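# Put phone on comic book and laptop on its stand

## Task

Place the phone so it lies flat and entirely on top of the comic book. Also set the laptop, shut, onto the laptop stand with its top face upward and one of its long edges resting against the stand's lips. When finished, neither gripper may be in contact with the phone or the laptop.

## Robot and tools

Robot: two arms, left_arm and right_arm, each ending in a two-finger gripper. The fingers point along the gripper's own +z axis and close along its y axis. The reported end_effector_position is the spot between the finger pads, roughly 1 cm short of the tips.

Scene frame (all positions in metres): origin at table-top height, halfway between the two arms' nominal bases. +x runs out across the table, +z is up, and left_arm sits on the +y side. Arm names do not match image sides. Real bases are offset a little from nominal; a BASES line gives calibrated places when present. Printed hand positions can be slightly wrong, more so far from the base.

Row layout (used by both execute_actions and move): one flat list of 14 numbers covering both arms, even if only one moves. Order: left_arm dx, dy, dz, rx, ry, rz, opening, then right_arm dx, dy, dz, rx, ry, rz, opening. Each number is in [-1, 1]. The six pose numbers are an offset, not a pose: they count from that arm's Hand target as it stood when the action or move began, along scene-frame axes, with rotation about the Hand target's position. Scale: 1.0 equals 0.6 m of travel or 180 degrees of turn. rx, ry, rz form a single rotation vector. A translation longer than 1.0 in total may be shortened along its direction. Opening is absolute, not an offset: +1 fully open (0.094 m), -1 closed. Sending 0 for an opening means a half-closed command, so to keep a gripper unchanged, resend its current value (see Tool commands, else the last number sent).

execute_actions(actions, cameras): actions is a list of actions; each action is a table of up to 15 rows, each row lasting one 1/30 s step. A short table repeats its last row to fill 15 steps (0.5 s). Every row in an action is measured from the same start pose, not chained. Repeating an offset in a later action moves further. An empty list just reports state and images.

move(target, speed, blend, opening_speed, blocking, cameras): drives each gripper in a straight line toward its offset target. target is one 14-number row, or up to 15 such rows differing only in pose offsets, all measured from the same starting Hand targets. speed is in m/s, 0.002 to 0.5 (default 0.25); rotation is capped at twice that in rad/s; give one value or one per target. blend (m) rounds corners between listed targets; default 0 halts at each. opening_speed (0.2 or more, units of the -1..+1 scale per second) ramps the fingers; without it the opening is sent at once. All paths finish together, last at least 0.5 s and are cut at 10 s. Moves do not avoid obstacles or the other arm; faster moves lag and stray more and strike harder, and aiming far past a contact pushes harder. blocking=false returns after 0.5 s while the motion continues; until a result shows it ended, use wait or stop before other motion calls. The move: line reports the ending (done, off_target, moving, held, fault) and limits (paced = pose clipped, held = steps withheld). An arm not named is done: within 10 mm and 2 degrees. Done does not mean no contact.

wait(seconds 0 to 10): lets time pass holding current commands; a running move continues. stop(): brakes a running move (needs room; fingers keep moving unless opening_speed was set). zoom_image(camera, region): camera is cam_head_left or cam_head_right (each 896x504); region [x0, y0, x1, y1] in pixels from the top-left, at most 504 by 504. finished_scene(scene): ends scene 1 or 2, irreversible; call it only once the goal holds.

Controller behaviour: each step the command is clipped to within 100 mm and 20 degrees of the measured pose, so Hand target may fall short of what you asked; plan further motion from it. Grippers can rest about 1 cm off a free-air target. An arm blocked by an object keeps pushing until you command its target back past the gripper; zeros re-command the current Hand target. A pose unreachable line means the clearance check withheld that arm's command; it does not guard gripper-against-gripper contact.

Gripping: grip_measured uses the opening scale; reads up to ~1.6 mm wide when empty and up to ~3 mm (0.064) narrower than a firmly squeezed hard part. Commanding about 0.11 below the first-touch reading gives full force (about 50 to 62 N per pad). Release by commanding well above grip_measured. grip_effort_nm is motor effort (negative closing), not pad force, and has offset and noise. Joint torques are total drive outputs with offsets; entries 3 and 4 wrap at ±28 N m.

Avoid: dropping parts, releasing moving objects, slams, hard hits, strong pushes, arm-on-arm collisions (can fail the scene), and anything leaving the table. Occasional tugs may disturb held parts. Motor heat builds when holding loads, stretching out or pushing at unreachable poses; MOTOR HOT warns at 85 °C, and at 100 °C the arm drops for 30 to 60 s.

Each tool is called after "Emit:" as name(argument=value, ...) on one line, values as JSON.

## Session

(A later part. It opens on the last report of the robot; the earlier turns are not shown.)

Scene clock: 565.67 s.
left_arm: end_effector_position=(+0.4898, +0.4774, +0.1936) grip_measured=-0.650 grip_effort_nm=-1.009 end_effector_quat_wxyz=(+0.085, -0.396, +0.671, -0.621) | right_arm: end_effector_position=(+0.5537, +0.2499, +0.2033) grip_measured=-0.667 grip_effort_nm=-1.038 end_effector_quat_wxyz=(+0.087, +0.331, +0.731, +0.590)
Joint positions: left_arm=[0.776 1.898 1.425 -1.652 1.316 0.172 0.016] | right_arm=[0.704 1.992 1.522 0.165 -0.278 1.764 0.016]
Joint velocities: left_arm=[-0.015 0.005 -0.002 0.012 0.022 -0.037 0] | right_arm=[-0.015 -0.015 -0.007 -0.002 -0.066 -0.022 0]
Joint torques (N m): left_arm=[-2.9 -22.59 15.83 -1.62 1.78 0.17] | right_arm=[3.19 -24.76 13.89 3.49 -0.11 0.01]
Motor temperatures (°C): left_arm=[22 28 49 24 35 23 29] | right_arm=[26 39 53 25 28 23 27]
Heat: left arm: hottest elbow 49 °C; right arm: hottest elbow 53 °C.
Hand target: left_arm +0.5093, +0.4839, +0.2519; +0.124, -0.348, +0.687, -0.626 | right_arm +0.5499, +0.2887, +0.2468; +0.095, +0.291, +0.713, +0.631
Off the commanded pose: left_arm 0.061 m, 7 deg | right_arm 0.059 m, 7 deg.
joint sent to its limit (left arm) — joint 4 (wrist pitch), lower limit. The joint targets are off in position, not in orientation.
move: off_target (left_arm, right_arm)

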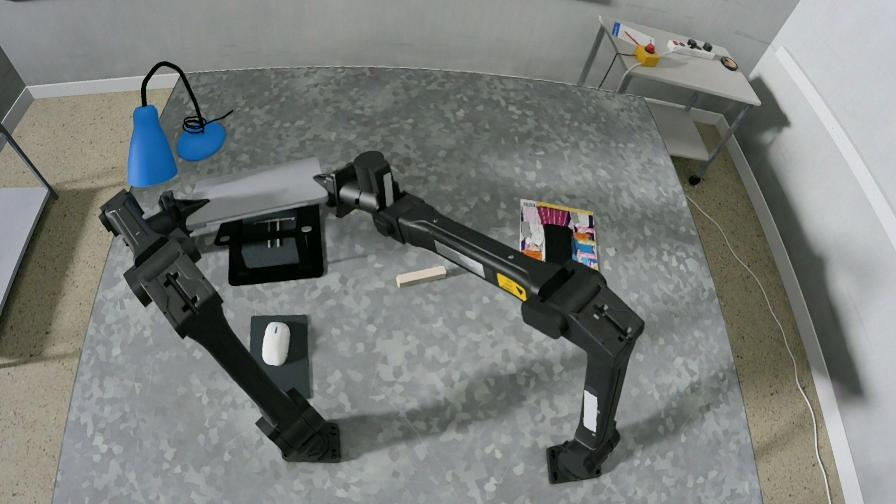

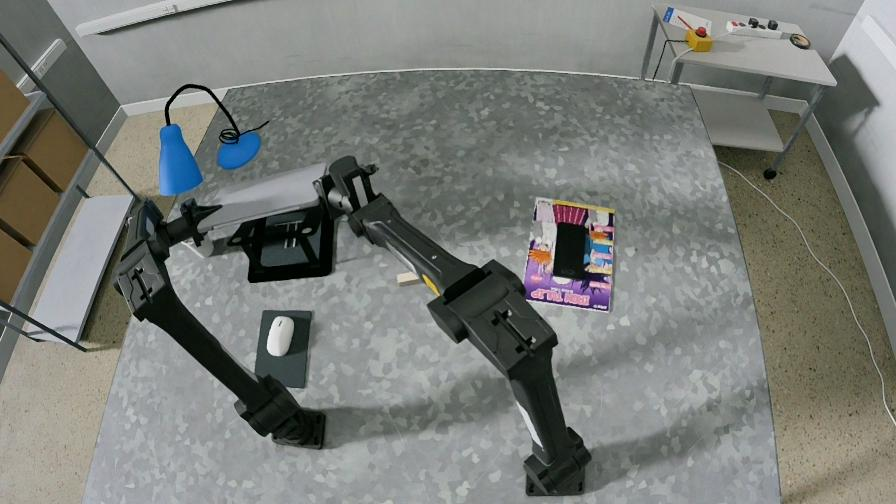

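Emit:
move(target=[0.015,0.025,-0.03,0,0,0,-0.85,-0.017,0.02,-0.075,0,0,0,-0.85], speed=0.06)

Emit:
zoom_image(camera="cam_head_left", region=[130, 100, 430, 300])

Emit:
zoom_image(camera="cam_head_right", region=[130, 100, 430, 300])

Scene clock: 576.47 s.
left_arm: end_effector_position=(+0.4964, +0.4908, +0.1765) grip_measured=-0.650 grip_effort_nm=-1.009 end_effector_quat_wxyz=(+0.093, -0.388, +0.678, -0.618) | right_arm: end_effector_position=(+0.5558, +0.2630, +0.1809) grip_measured=-0.667 grip_effort_nm=-1.038 end_effector_quat_wxyz=(+0.095, +0.329, +0.721, +0.603)
Joint positions: left_arm=[0.785 1.954 1.463 -1.652 1.307 0.217 0.016] | right_arm=[0.72 2.047 1.522 0.26 -0.252 1.774 0.016]
Joint velocities: left_arm=[-0.005 0.005 0.012 -0.012 -0.095 0.022 0] | right_arm=[-0.005 -0.015 0.007 -0.002 0.022 -0.037 0]
Joint torques (N m): left_arm=[-2.67 -23.53 15.69 -1.51 1.9 0.02] | right_arm=[3.84 -25.11 11.41 3.34 -0.16 -0.04]
Motor temperatures (°C): left_arm=[22 30 48 24 35 23 29] | right_arm=[26 39 53 26 27 23 27]
Heat: left arm: hottest elbow 48 °C; right arm: hottest elbow 53 °C.
Hand target: left_arm +0.5184, +0.4988, +0.2339; +0.124, -0.348, +0.686, -0.626 | right_arm +0.5391, +0.3007, +0.2021; +0.095, +0.291, +0.713, +0.631
Off the commanded pose: left_arm 0.062 m, 6 deg | right_arm 0.046 m, 5 deg.
joint sent to its limit (left arm) — joint 4 (wrist pitch), lower limit. The joint targets are off in position, not in orientation.
move: off_target (left_arm, right_arm)

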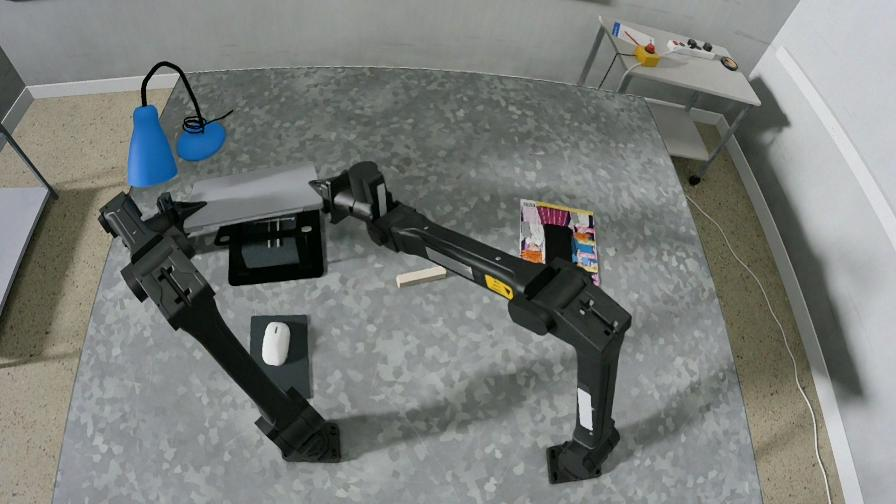

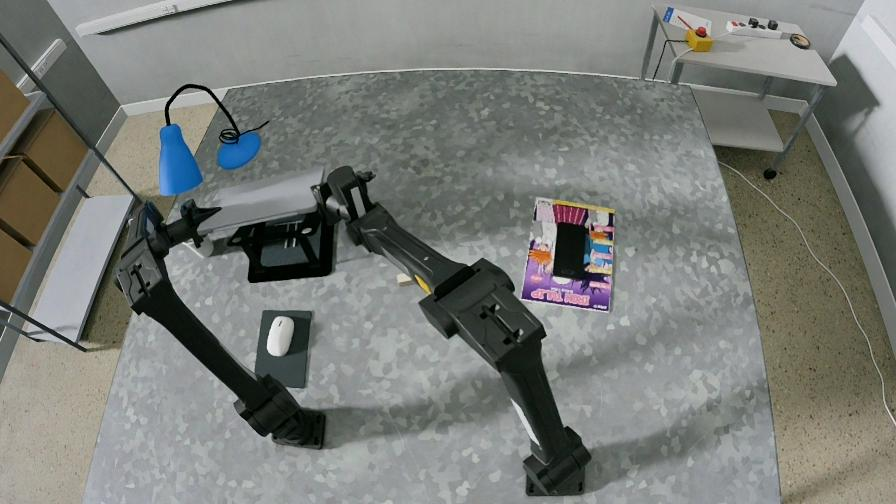

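Scaled by 1.680.

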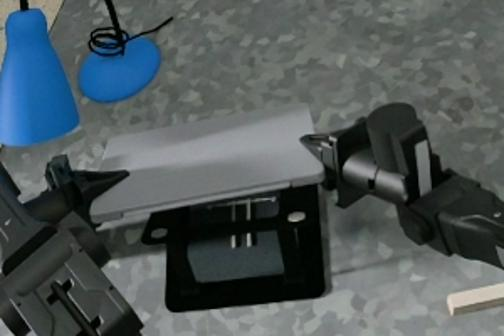

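Scaled by 1.680.

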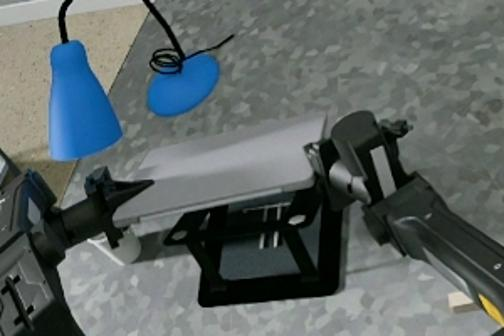

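Emit:
move(target=[0.01,0.008,-0.04,0,0,0,-0.85,-0.02,0.008,-0.08,0,0,0,-0.85], speed=0.06)

Emit:
zoom_image(camera="cam_head_left", region=[130, 100, 430, 300])

Emit:
zoom_image(camera="cam_head_right", region=[130, 100, 430, 300])

Scene clock: 585.43 s.
left_arm: end_effector_position=(+0.4996, +0.4966, +0.1526) grip_measured=-0.650 grip_effort_nm=-1.009 end_effector_quat_wxyz=(+0.097, -0.376, +0.684, -0.617) | right_arm: end_effector_position=(+0.5539, +0.2685, +0.1512) grip_measured=-0.667 grip_effort_nm=-1.038 end_effector_quat_wxyz=(+0.102, +0.329, +0.710, +0.614)
Joint positions: left_arm=[0.787 2.01 1.478 -1.647 1.301 0.278 0.016] | right_arm=[0.731 2.099 1.497 0.369 -0.23 1.785 0.016]
Joint velocities: left_arm=[-0.005 -0.015 0.012 -0.007 0.095 -0.066 -0.001] | right_arm=[-0.015 -0.015 0.012 -0.002 -0.007 0.007 0]
Joint torques (N m): left_arm=[-3.19 -24.29 15.3 -1.58 2.15 -0.25] | right_arm=[4.31 -24.7 9.32 3.28 -0.31 -0.12]
Motor temperatures (°C): left_arm=[22 31 48 24 35 23 29] | right_arm=[26 39 51 26 27 23 28]
Heat: left arm: hottest elbow 48 °C; right arm: hottest elbow 51 °C.
Hand target: left_arm +0.5246, +0.5034, +0.2101; +0.123, -0.348, +0.687, -0.626 | right_arm +0.5264, +0.3055, +0.1541; +0.095, +0.292, +0.713, +0.631
Off the commanded pose: left_arm 0.063 m, 5 deg | right_arm 0.046 m, 5 deg.
joint sent to its limit (left arm) — joint 4 (wrist pitch), lower limit. The joint targets are off in position, not in orientation.
move: off_target (left_arm, right_arm)

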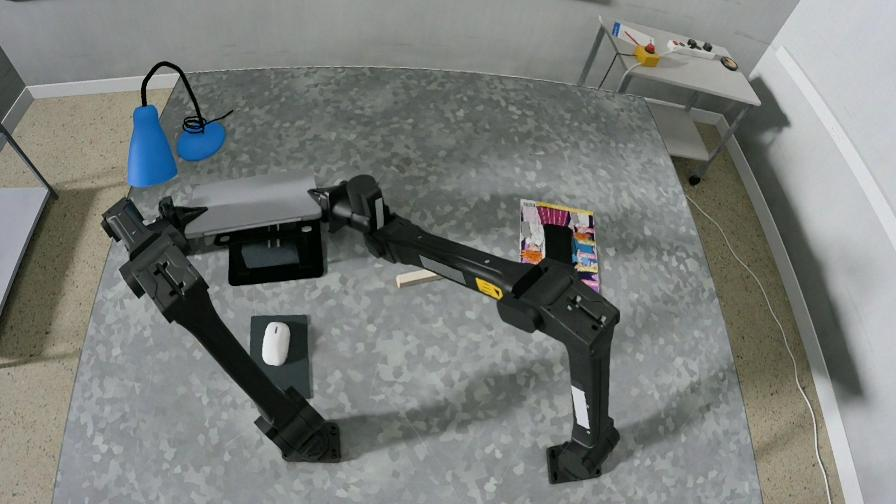

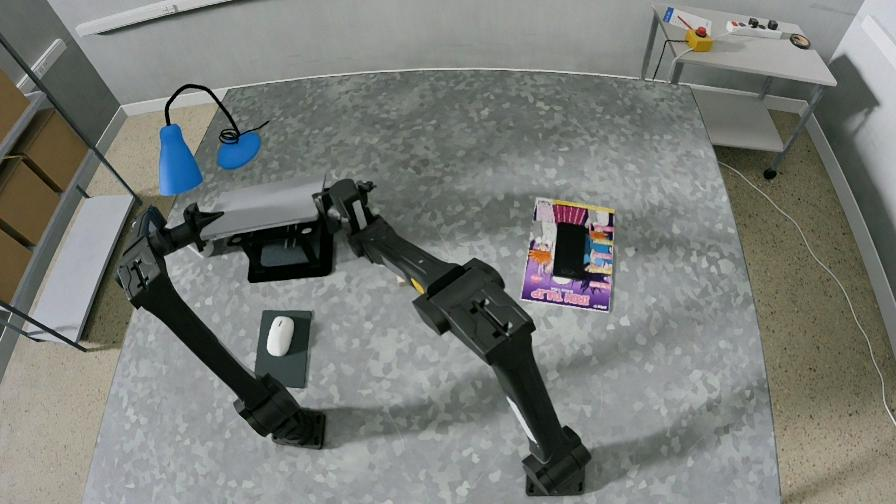

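Scaled by 1.680.

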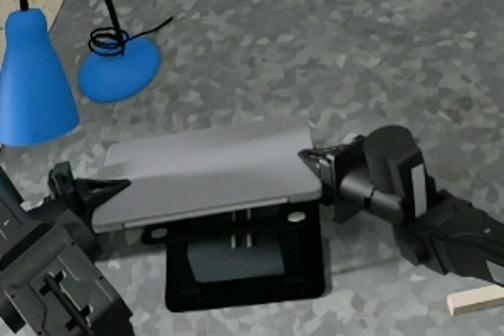

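Scaled by 1.680.

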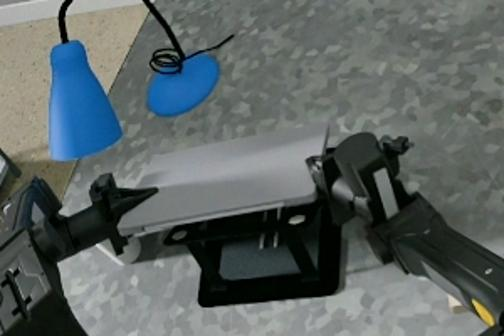

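Emit:
move(target=[0.0,0.0,-0.04,0,0.035,0,-0.85,-0.01,0.0,-0.06,0,0.035,0,-0.85], speed=0.06)

Emit:
zoom_image(camera="cam_head_left", region=[130, 100, 430, 300])

Emit:
zoom_image(camera="cam_head_right", region=[130, 100, 430, 300])

Scene clock: 590.40 s.
left_arm: end_effector_position=(+0.4982, +0.4986, +0.1398) grip_measured=-0.650 grip_effort_nm=-1.009 end_effector_quat_wxyz=(+0.068, -0.391, +0.691, -0.605) | right_arm: end_effector_position=(+0.5488, +0.2692, +0.1332) grip_measured=-0.668 grip_effort_nm=-1.038 end_effector_quat_wxyz=(+0.076, +0.352, +0.707, +0.609)
Joint positions: left_arm=[0.787 2.03 1.494 -1.644 1.249 0.231 0.016] | right_arm=[0.734 2.114 1.486 0.371 -0.239 1.846 0.016]
Joint velocities: left_arm=[-0.015 -0.015 0.007 -0.017 -0.022 0.051 -0.001] | right_arm=[0.005 -0.015 0.002 -0.012 -0.037 -0.095 -0.001]
Joint torques (N m): left_arm=[-3.49 -22.53 15.31 -1.59 1.77 -0.42] | right_arm=[4.25 -23.41 9.02 2.73 -0.54 0.05]
Motor temperatures (°C): left_arm=[22 31 48 24 36 24 29] | right_arm=[26 39 51 26 27 23 28]
Heat: left arm: hottest elbow 48 °C; right arm: hottest elbow 51 °C.
Hand target: left_arm +0.5246, +0.5036, +0.1862; +0.086, -0.382, +0.692, -0.606 | right_arm +0.5198, +0.3056, +0.1182; +0.056, +0.326, +0.717, +0.614
Off the commanded pose: left_arm 0.054 m, 2 deg | right_arm 0.049 m, 4 deg.
move: off_target (left_arm, right_arm)

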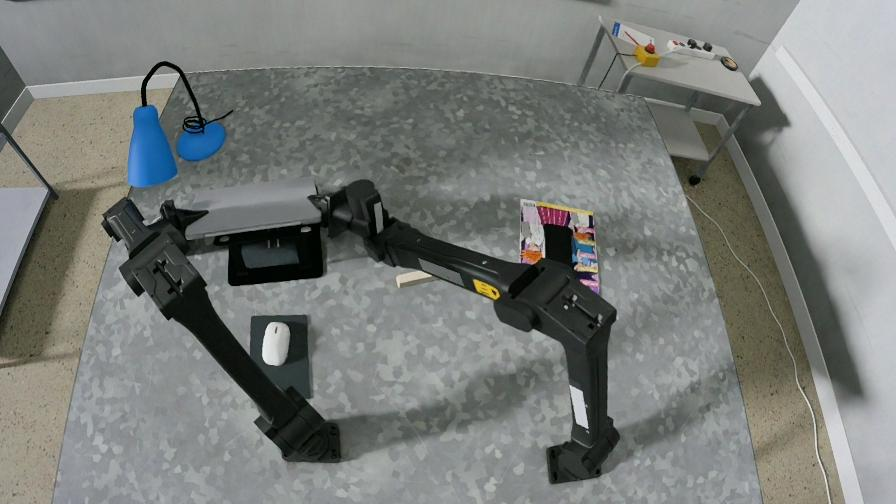

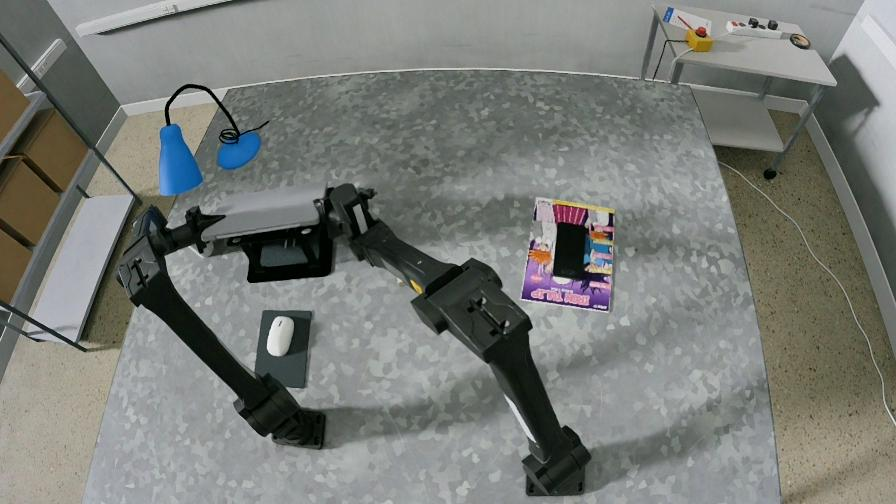

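Scaled by 1.680.

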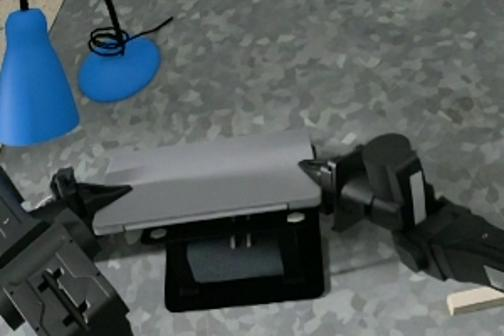

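Scaled by 1.680.

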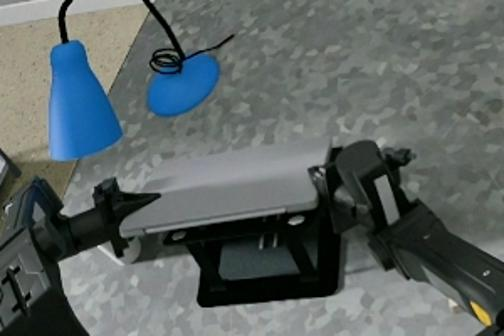

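Emit:
move(target=[0.0,0.0,-0.04,0,0.0,0,-0.85,-0.0,0.0,-0.04,0,0.01,0,-0.85], speed=0.05)

Emit:
zoom_image(camera="cam_head_left", region=[130, 100, 430, 300])

Emit:
zoom_image(camera="cam_head_right", region=[130, 100, 430, 300])

Scene clock: 595.47 s.
left_arm: end_effector_position=(+0.5021, +0.4989, +0.1261) grip_measured=-0.650 grip_effort_nm=-1.009 end_effector_quat_wxyz=(+0.069, -0.389, +0.693, -0.603) | right_arm: end_effector_position=(+0.5495, +0.2699, +0.1190) grip_measured=-0.668 grip_effort_nm=-1.038 end_effector_quat_wxyz=(+0.072, +0.356, +0.707, +0.607)
Joint positions: left_arm=[0.782 2.052 1.494 -1.608 1.248 0.222 0.016] | right_arm=[0.734 2.137 1.486 0.388 -0.239 1.856 0.016]
Joint velocities: left_arm=[-0.005 -0.015 -0.007 -0.002 -0.022 -0.037 0] | right_arm=[-0.015 0.005 0.002 -0.012 0.037 0.022 0]
Joint torques (N m): left_arm=[-3.08 -22.59 13.65 -0.99 1.76 -0.33] | right_arm=[4.13 -22.71 8.55 2.81 -0.79 0.16]
Motor temperatures (°C): left_arm=[22 32 47 24 36 24 29] | right_arm=[26 39 50 26 27 23 28]
Heat: left arm: hottest elbow 47 °C; right arm: hottest elbow 50 °C.
Hand target: left_arm +0.5248, +0.5034, +0.1622; +0.086, -0.382, +0.692, -0.606 | right_arm +0.5194, +0.3055, +0.0941; +0.044, +0.335, +0.718, +0.609
Off the commanded pose: left_arm 0.043 m, 2 deg | right_arm 0.053 m, 4 deg.
move: off_target (left_arm, right_arm)

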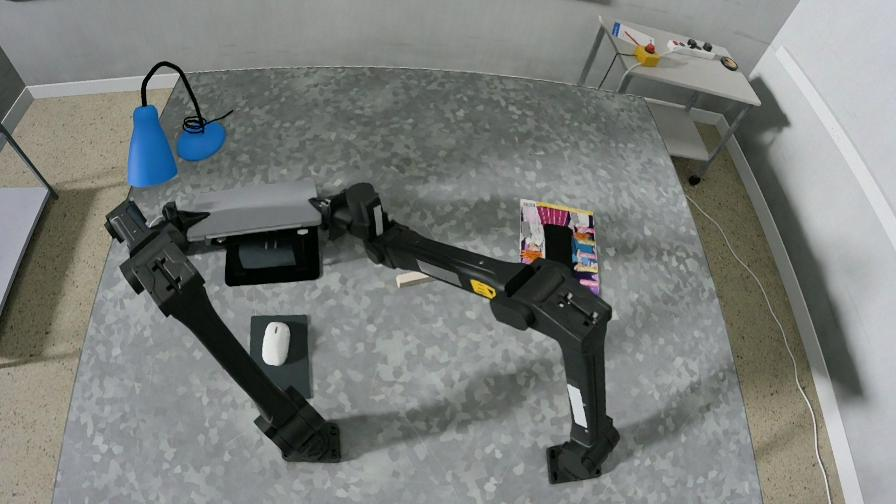

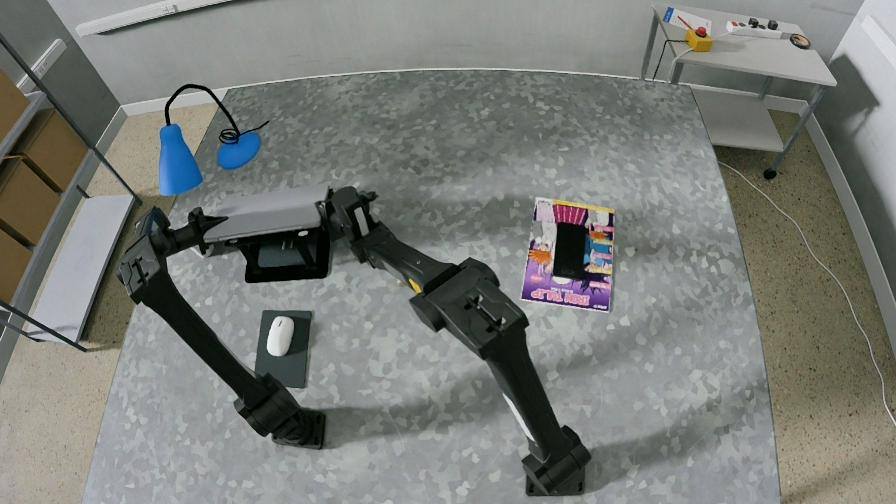

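Scaled by 1.680.

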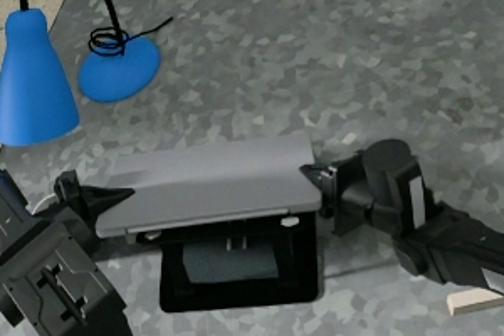

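Scaled by 1.680.

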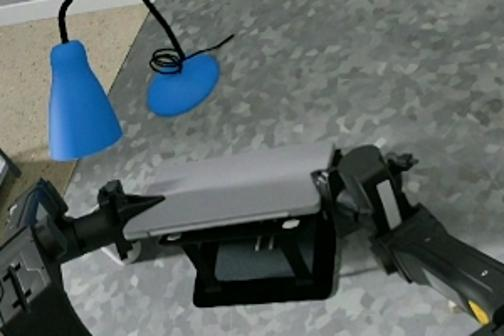

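Emit:
move(target=[0.02,0.0,-0.035,0,0.0,0,-0.85,0.02,0.0,-0.02,0,0.0,0,-0.85], speed=0.05)

Emit:
zoom_image(camera="cam_head_left", region=[130, 100, 430, 300])

Emit:
zoom_image(camera="cam_head_right", region=[130, 100, 430, 300])

Scene clock: 602.60 s.
left_arm: end_effector_position=(+0.5161, +0.4933, +0.1062) grip_measured=-0.650 grip_effort_nm=-1.009 end_effector_quat_wxyz=(+0.062, -0.391, +0.690, -0.606) | right_arm: end_effector_position=(+0.5583, +0.2625, +0.1049) grip_measured=-0.668 grip_effort_nm=-1.038 end_effector_quat_wxyz=(+0.077, +0.361, +0.705, +0.606)
Joint positions: left_arm=[0.756 2.091 1.501 -1.543 1.262 0.169 0.016] | right_arm=[0.72 2.162 1.486 0.411 -0.238 1.854 0.016]
Joint velocities: left_arm=[0.005 -0.005 -0.017 0.007 -0.037 0.022 0.002] | right_arm=[-0.005 -0.005 0.012 -0.007 0.037 -0.022 0]
Joint torques (N m): left_arm=[-2.32 -23.18 13.31 -0.61 1.44 -0.29] | right_arm=[4.19 -22.07 10.41 2.29 -1.19 0.15]
Motor temperatures (°C): left_arm=[22 31 46 24 36 24 29] | right_arm=[26 40 50 26 27 23 28]
Heat: left arm: hottest elbow 46 °C; right arm: hottest elbow 50 °C.
Hand target: left_arm +0.5372, +0.5034, +0.1413; +0.086, -0.382, +0.692, -0.606 | right_arm +0.5313, +0.3052, +0.0819; +0.044, +0.335, +0.718, +0.609
Off the commanded pose: left_arm 0.042 m, 3 deg | right_arm 0.056 m, 5 deg.
move: off_target (left_arm, right_arm)

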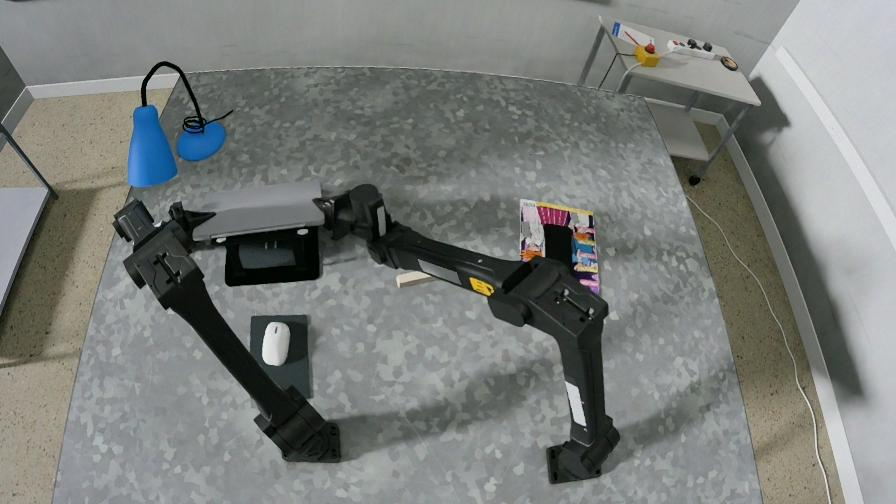

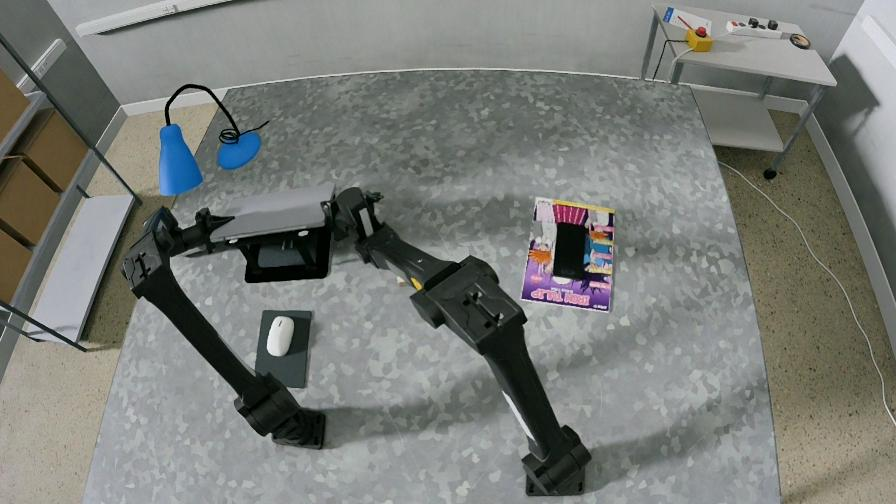

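Scaled by 1.680.

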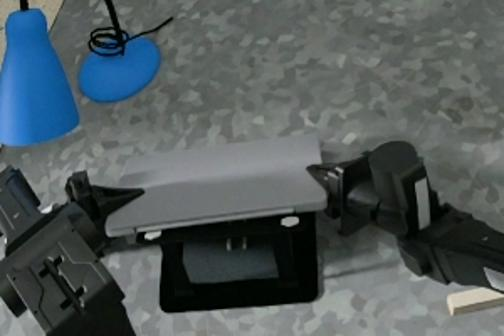

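Scaled by 1.680.

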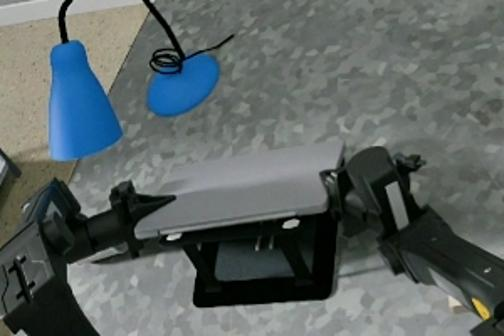

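Emit:
move(target=[0.02,0.0,-0.02,0,0.0,0,-0.85,0.025,0.0,-0.01,0,0.0,0,-0.85], speed=0.05)

Emit:
zoom_image(camera="cam_head_left", region=[130, 100, 430, 300])

Emit:
zoom_image(camera="cam_head_right", region=[130, 100, 430, 300])

Scene clock: 607.67 s.
left_arm: end_effector_position=(+0.5239, +0.4914, +0.0990) grip_measured=-0.650 grip_effort_nm=-1.009 end_effector_quat_wxyz=(+0.062, -0.393, +0.688, -0.607) | right_arm: end_effector_position=(+0.5659, +0.2610, +0.0984) grip_measured=-0.668 grip_effort_nm=-1.038 end_effector_quat_wxyz=(+0.076, +0.360, +0.706, +0.605)
Joint positions: left_arm=[0.744 2.101 1.501 -1.49 1.271 0.122 0.016] | right_arm=[0.71 2.182 1.504 0.411 -0.25 1.849 0.016]
Joint velocities: left_arm=[-0.005 -0.005 -0.007 0.002 0.007 0.022 0] | right_arm=[0.005 -0.015 -0.002 0.002 0.022 -0.007 -0.002]
Joint torques (N m): left_arm=[-2.73 -21.36 14.61 -0.42 1.43 -0.35] | right_arm=[3.9 -21.54 11.7 2.02 -1.3 0.15]
Motor temperatures (°C): left_arm=[22 32 46 24 35 24 29] | right_arm=[26 40 50 26 28 23 28]
Heat: left arm: hottest elbow 46 °C; right arm: hottest elbow 50 °C.
Hand target: left_arm +0.5493, +0.5034, +0.1295; +0.086, -0.382, +0.692, -0.606 | right_arm +0.5461, +0.3050, +0.0756; +0.044, +0.335, +0.718, +0.609
Off the commanded pose: left_arm 0.041 m, 3 deg | right_arm 0.053 m, 5 deg.
move: off_target (left_arm, right_arm)

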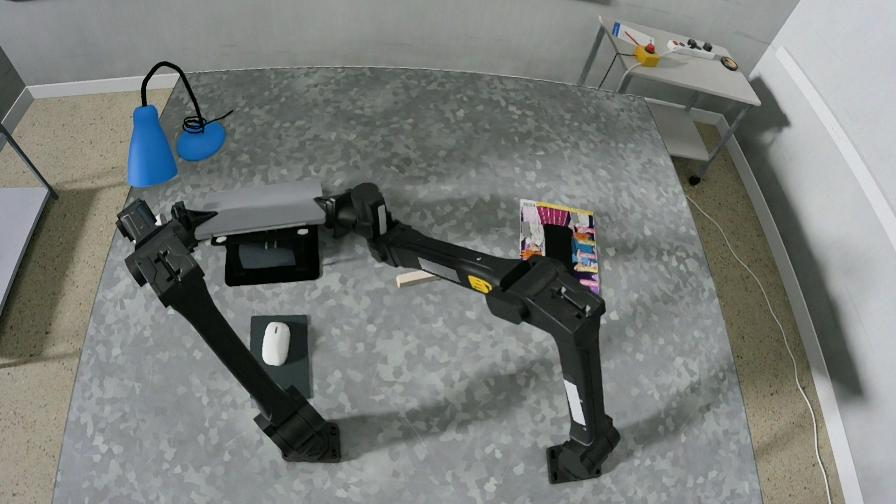

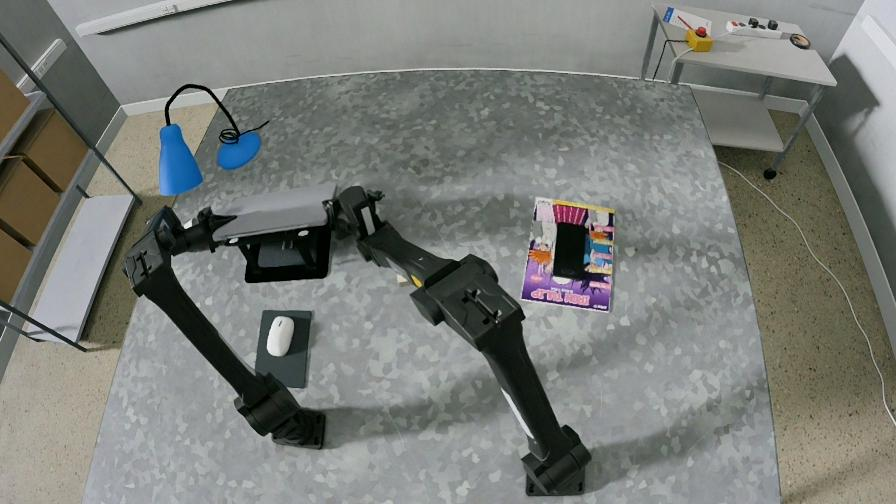

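Scaled by 1.680.

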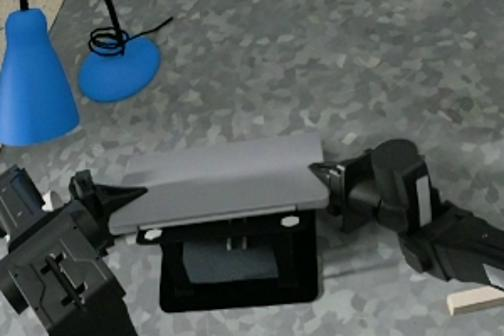

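Scaled by 1.680.

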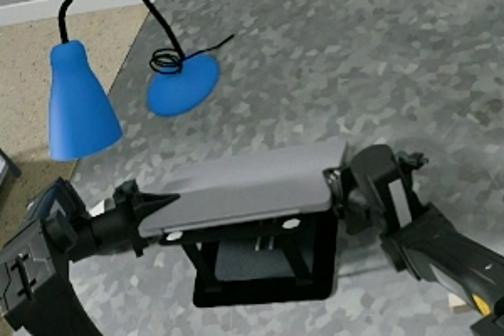

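Emit:
move(target=[0.03,0.0,-0.02,0,0.0,0,-0.85,0.03,0.0,-0.01,0,0.0,0,-0.85], speed=0.05)

Emit:
zoom_image(camera="cam_head_left", region=[130, 100, 430, 300])

Emit:
zoom_image(camera="cam_head_right", region=[130, 100, 430, 300])

Scene clock: 612.73 s.
left_arm: end_effector_position=(+0.5360, +0.4935, +0.0926) grip_measured=-0.650 grip_effort_nm=-1.009 end_effector_quat_wxyz=(+0.064, -0.395, +0.687, -0.606) | right_arm: end_effector_position=(+0.5770, +0.2631, +0.0939) grip_measured=-0.668 grip_effort_nm=-1.038 end_effector_quat_wxyz=(+0.074, +0.355, +0.707, +0.608)
Joint positions: left_arm=[0.732 2.12 1.521 -1.436 1.279 0.064 0.016] | right_arm=[0.7 2.211 1.542 0.406 -0.27 1.844 0.016]
Joint velocities: left_arm=[-0.005 0.005 -0.007 0.012 0.11 -0.051 -0.002] | right_arm=[0.005 0.005 0.007 0.002 -0.022 0.051 0]
Joint torques (N m): left_arm=[-3.37 -21.07 15.53 0.36 1.43 -0.47] | right_arm=[3.43 -21.48 12.57 1.68 -1.21 0.15]
Motor temperatures (°C): left_arm=[22 32 46 24 35 24 29] | right_arm=[26 40 50 26 28 23 28]
Heat: left arm: hottest elbow 46 °C; right arm: hottest elbow 50 °C.
Hand target: left_arm +0.5675, +0.5033, +0.1176; +0.086, -0.382, +0.692, -0.606 | right_arm +0.5640, +0.3048, +0.0695; +0.044, +0.335, +0.718, +0.609
Off the commanded pose: left_arm 0.041 m, 3 deg | right_arm 0.050 m, 4 deg.
move: off_target (left_arm, right_arm)

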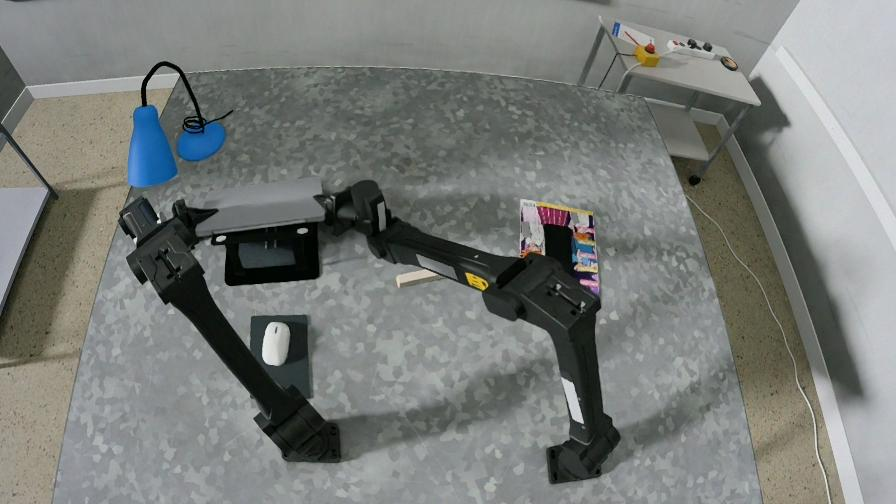

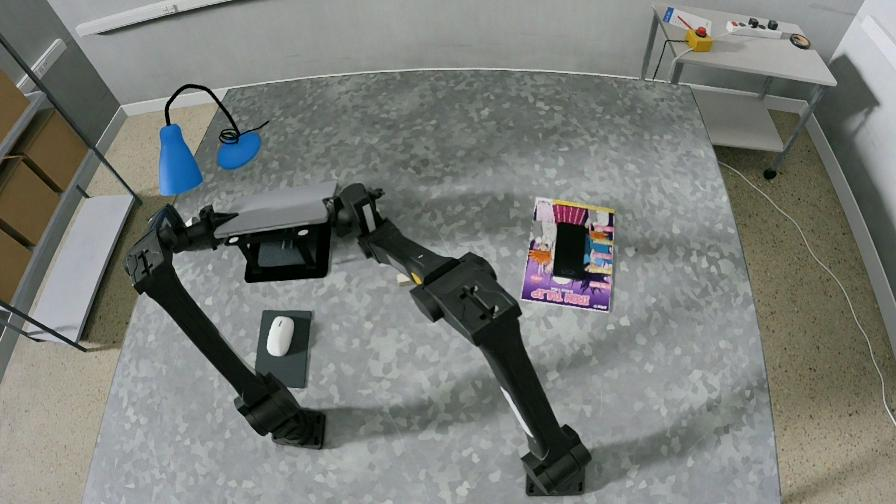

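Scaled by 1.680.

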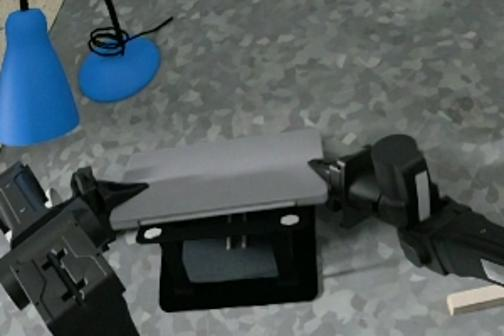

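Scaled by 1.680.

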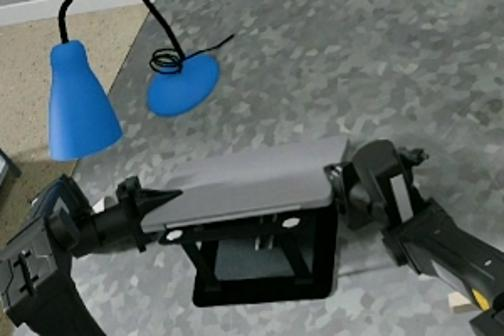

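Emit:
move(target=[0.03,0.0,-0.015,0,0.0,0,-0.85,0.03,0.0,-0.01,0,0.0,0,-0.85], speed=0.05)

Emit:
zoom_image(camera="cam_head_left", region=[180, 140, 340, 300])

Emit:
zoom_image(camera="cam_head_right", region=[190, 140, 350, 300])

Scene clock: 618.27 s.
left_arm: end_effector_position=(+0.5576, +0.5027, +0.0877) grip_measured=-0.650 grip_effort_nm=-1.004 end_effector_quat_wxyz=(+0.077, -0.393, +0.689, -0.604) | right_arm: end_effector_position=(+0.5963, +0.2717, +0.0895) grip_measured=-0.668 grip_effort_nm=-1.033 end_effector_quat_wxyz=(+0.077, +0.347, +0.706, +0.612)
Joint positions: left_arm=[0.718 2.148 1.568 -1.351 1.29 -0.018 0.016] | right_arm=[0.689 2.265 1.622 0.392 -0.286 1.831 0.016]
Joint velocities: left_arm=[-0.005 -0.005 -0.007 0.007 -0.022 -0.081 -0.001] | right_arm=[0.015 -0.015 -0.012 -0.007 -0.037 -0.037 -0.001]
Joint torques (N m): left_arm=[-4.54 -21.48 14.27 0.12 1.25 -0.45] | right_arm=[2.84 -23.47 11.63 1.36 -1.22 0.23]
Motor temperatures (°C): left_arm=[22 32 46 24 35 24 29] | right_arm=[26 41 51 25 28 23 28]
Heat: left arm: hottest elbow 46 °C; right arm: hottest elbow 51 °C.
Hand target: left_arm +0.5856, +0.5035, +0.1089; +0.087, -0.383, +0.692, -0.606 | right_arm +0.5820, +0.3044, +0.0634; +0.044, +0.335, +0.718, +0.609
Off the commanded pose: left_arm 0.035 m, 2 deg | right_arm 0.044 m, 4 deg.
move: off_target (left_arm, right_arm)

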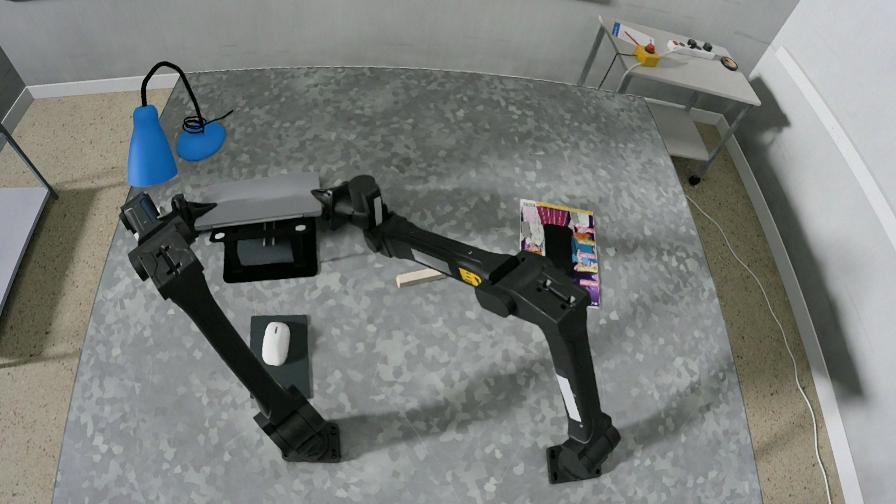

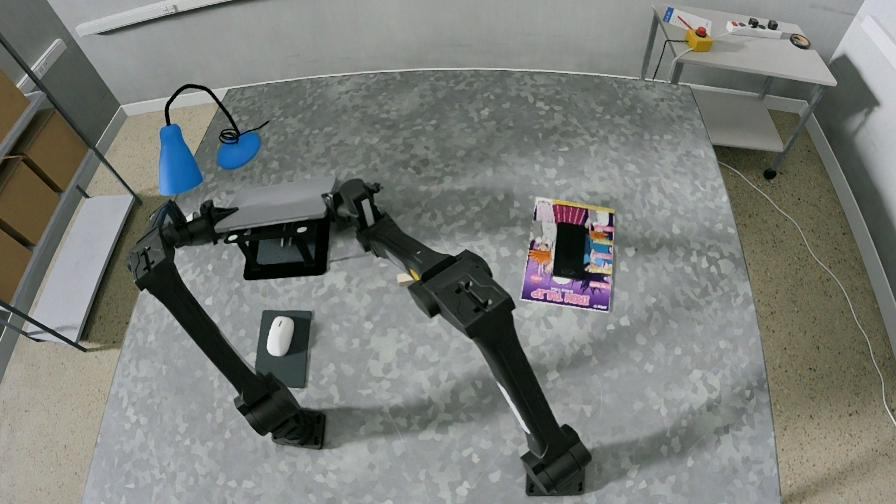

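Scaled by 3.150.

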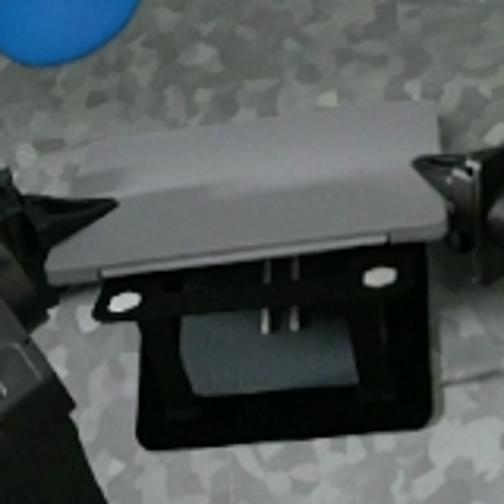

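Scaled by 3.150.

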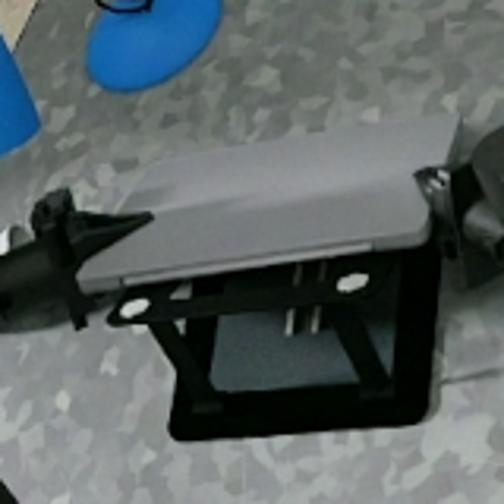

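Emit:
execute_actions(actions=[])

Emit:
zoom_image(camera="cam_head_left", region=[130, 100, 430, 300])

Emit:
zoom_image(camera="cam_head_right", region=[90, 80, 430, 300])

Scene clock: 628.80 s.
left_arm: end_effector_position=(+0.5576, +0.5027, +0.0877) grip_measured=-0.650 grip_effort_nm=-1.009 end_effector_quat_wxyz=(+0.077, -0.393, +0.689, -0.604) | right_arm: end_effector_position=(+0.5963, +0.2717, +0.0894) grip_measured=-0.668 grip_effort_nm=-1.038 end_effector_quat_wxyz=(+0.077, +0.347, +0.707, +0.612)
Joint positions: left_arm=[0.718 2.148 1.568 -1.351 1.29 -0.018 0.016] | right_arm=[0.689 2.265 1.622 0.391 -0.286 1.83 0.016]
Joint velocities: left_arm=[-0.015 0.005 -0.007 -0.002 -0.007 -0.066 0] | right_arm=[0.005 -0.015 -0.017 0.017 -0.022 0.007 0]
Joint torques (N m): left_arm=[-3.49 -21.95 14.37 -0.09 1.24 -0.48] | right_arm=[2.9 -23.36 11.55 1.37 -1.21 0.23]
Motor temperatures (°C): left_arm=[22 32 46 24 34 24 29] | right_arm=[26 42 50 25 29 23 28]
Heat: left arm: hottest elbow 46 °C; right arm: hottest elbow 50 °C.
Hand target: left_arm +0.5856, +0.5035, +0.1089; +0.087, -0.383, +0.692, -0.606 | right_arm +0.5820, +0.3044, +0.0633; +0.044, +0.335, +0.718, +0.609
Tool commands: left_gripper/opening=-0.85 right_gripper/opening=-0.85
Off the commanded pose: left_arm 0.035 m, 2 deg | right_arm 0.044 m, 4 deg.

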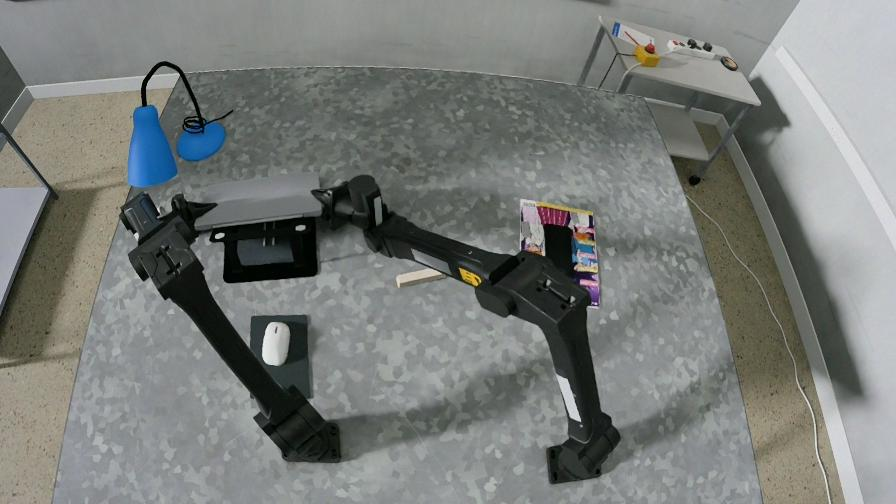

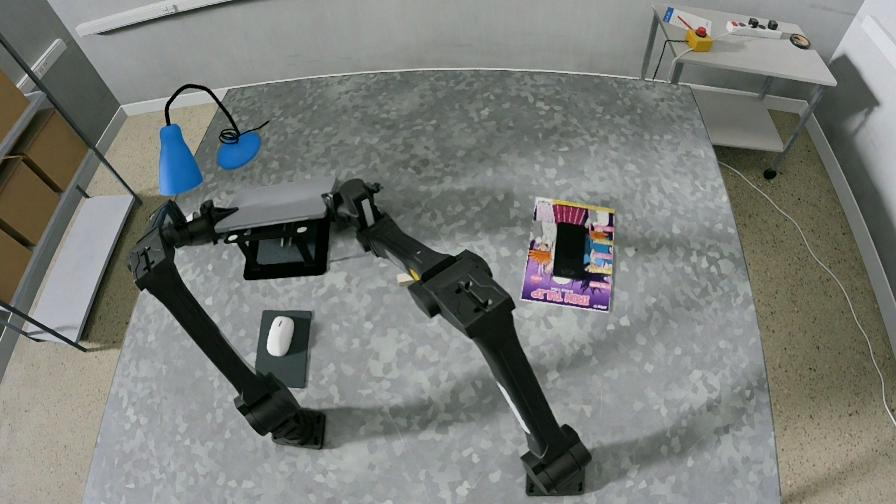

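Scaled by 1.680.

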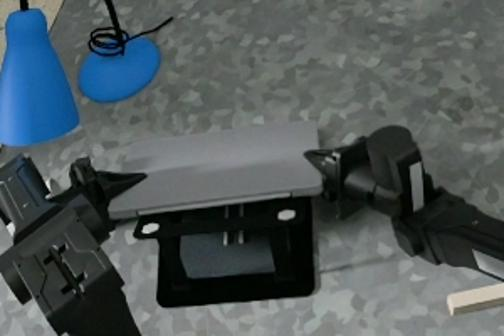

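Scaled by 1.482.

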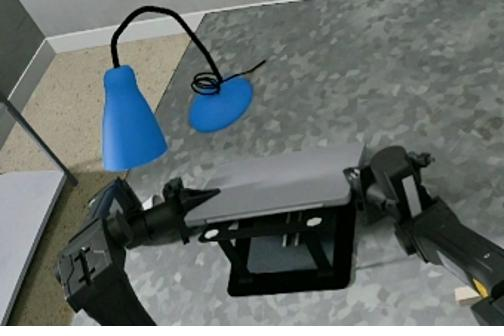

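Emit:
move(target=[0.03,0,-0.015,0,0,0,-0.85,0.03,0,-0.015,0,0,0,-0.85], speed=0.05)

Emit:
zoom_image(camera="cam_head_left", region=[130, 100, 430, 300])

Scene clock: 633.33 s.
left_arm: end_effector_position=(+0.5750, +0.5040, +0.0783) grip_measured=-0.650 grip_effort_nm=-1.009 end_effector_quat_wxyz=(+0.080, -0.392, +0.688, -0.605) | right_arm: end_effector_position=(+0.6138, +0.2733, +0.0807) grip_measured=-0.668 grip_effort_nm=-1.038 end_effector_quat_wxyz=(+0.079, +0.344, +0.707, +0.612)
Joint positions: left_arm=[0.7 2.179 1.598 -1.282 1.301 -0.084 0.016] | right_arm=[0.675 2.31 1.683 0.376 -0.3 1.82 0.016]
Joint velocities: left_arm=[-0.005 0.005 -0.017 0.007 -0.051 -0.022 -0.001] | right_arm=[-0.015 -0.024 -0.002 0.002 -0.007 -0.037 0]
Joint torques (N m): left_arm=[-3.78 -21.83 14.58 0.12 1.05 -0.47] | right_arm=[2.67 -24.29 11.54 1.39 -1.28 0.28]
Motor temperatures (°C): left_arm=[22 32 46 24 34 24 29] | right_arm=[26 42 50 25 29 23 28]
Heat: left arm: hottest elbow 46 °C; right arm: hottest elbow 50 °C.
Hand target: left_arm +0.6039, +0.5035, +0.1002; +0.087, -0.383, +0.692, -0.606 | right_arm +0.5998, +0.3041, +0.0540; +0.044, +0.335, +0.718, +0.609
Off the commanded pose: left_arm 0.036 m, 1 deg | right_arm 0.043 m, 4 deg.
move: off_target (left_arm, right_arm)

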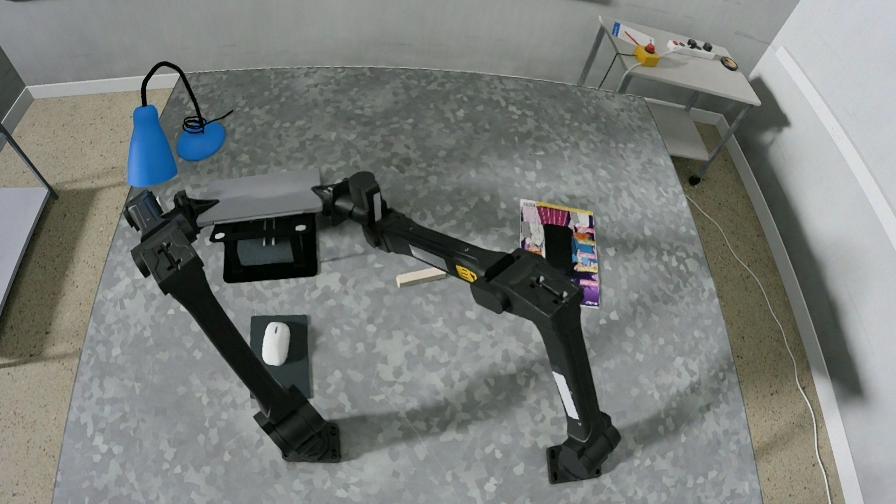

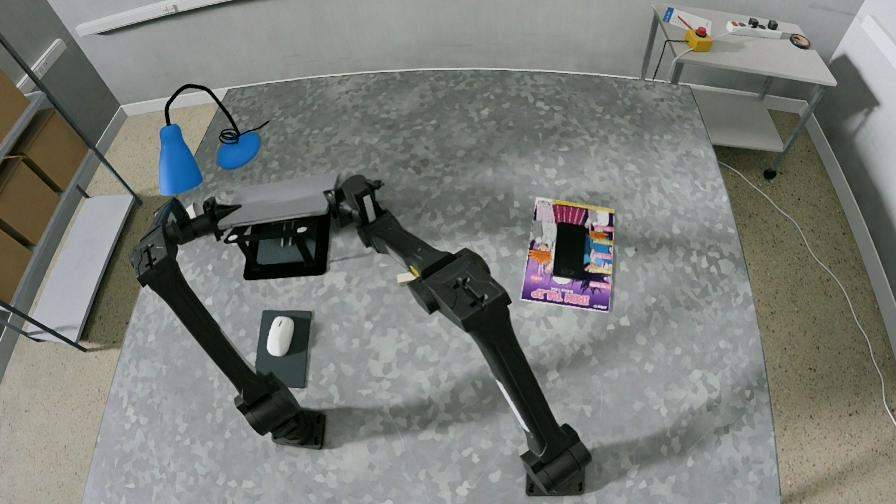

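Scaled by 1.680.

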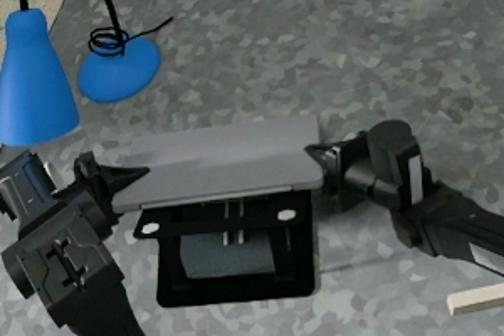

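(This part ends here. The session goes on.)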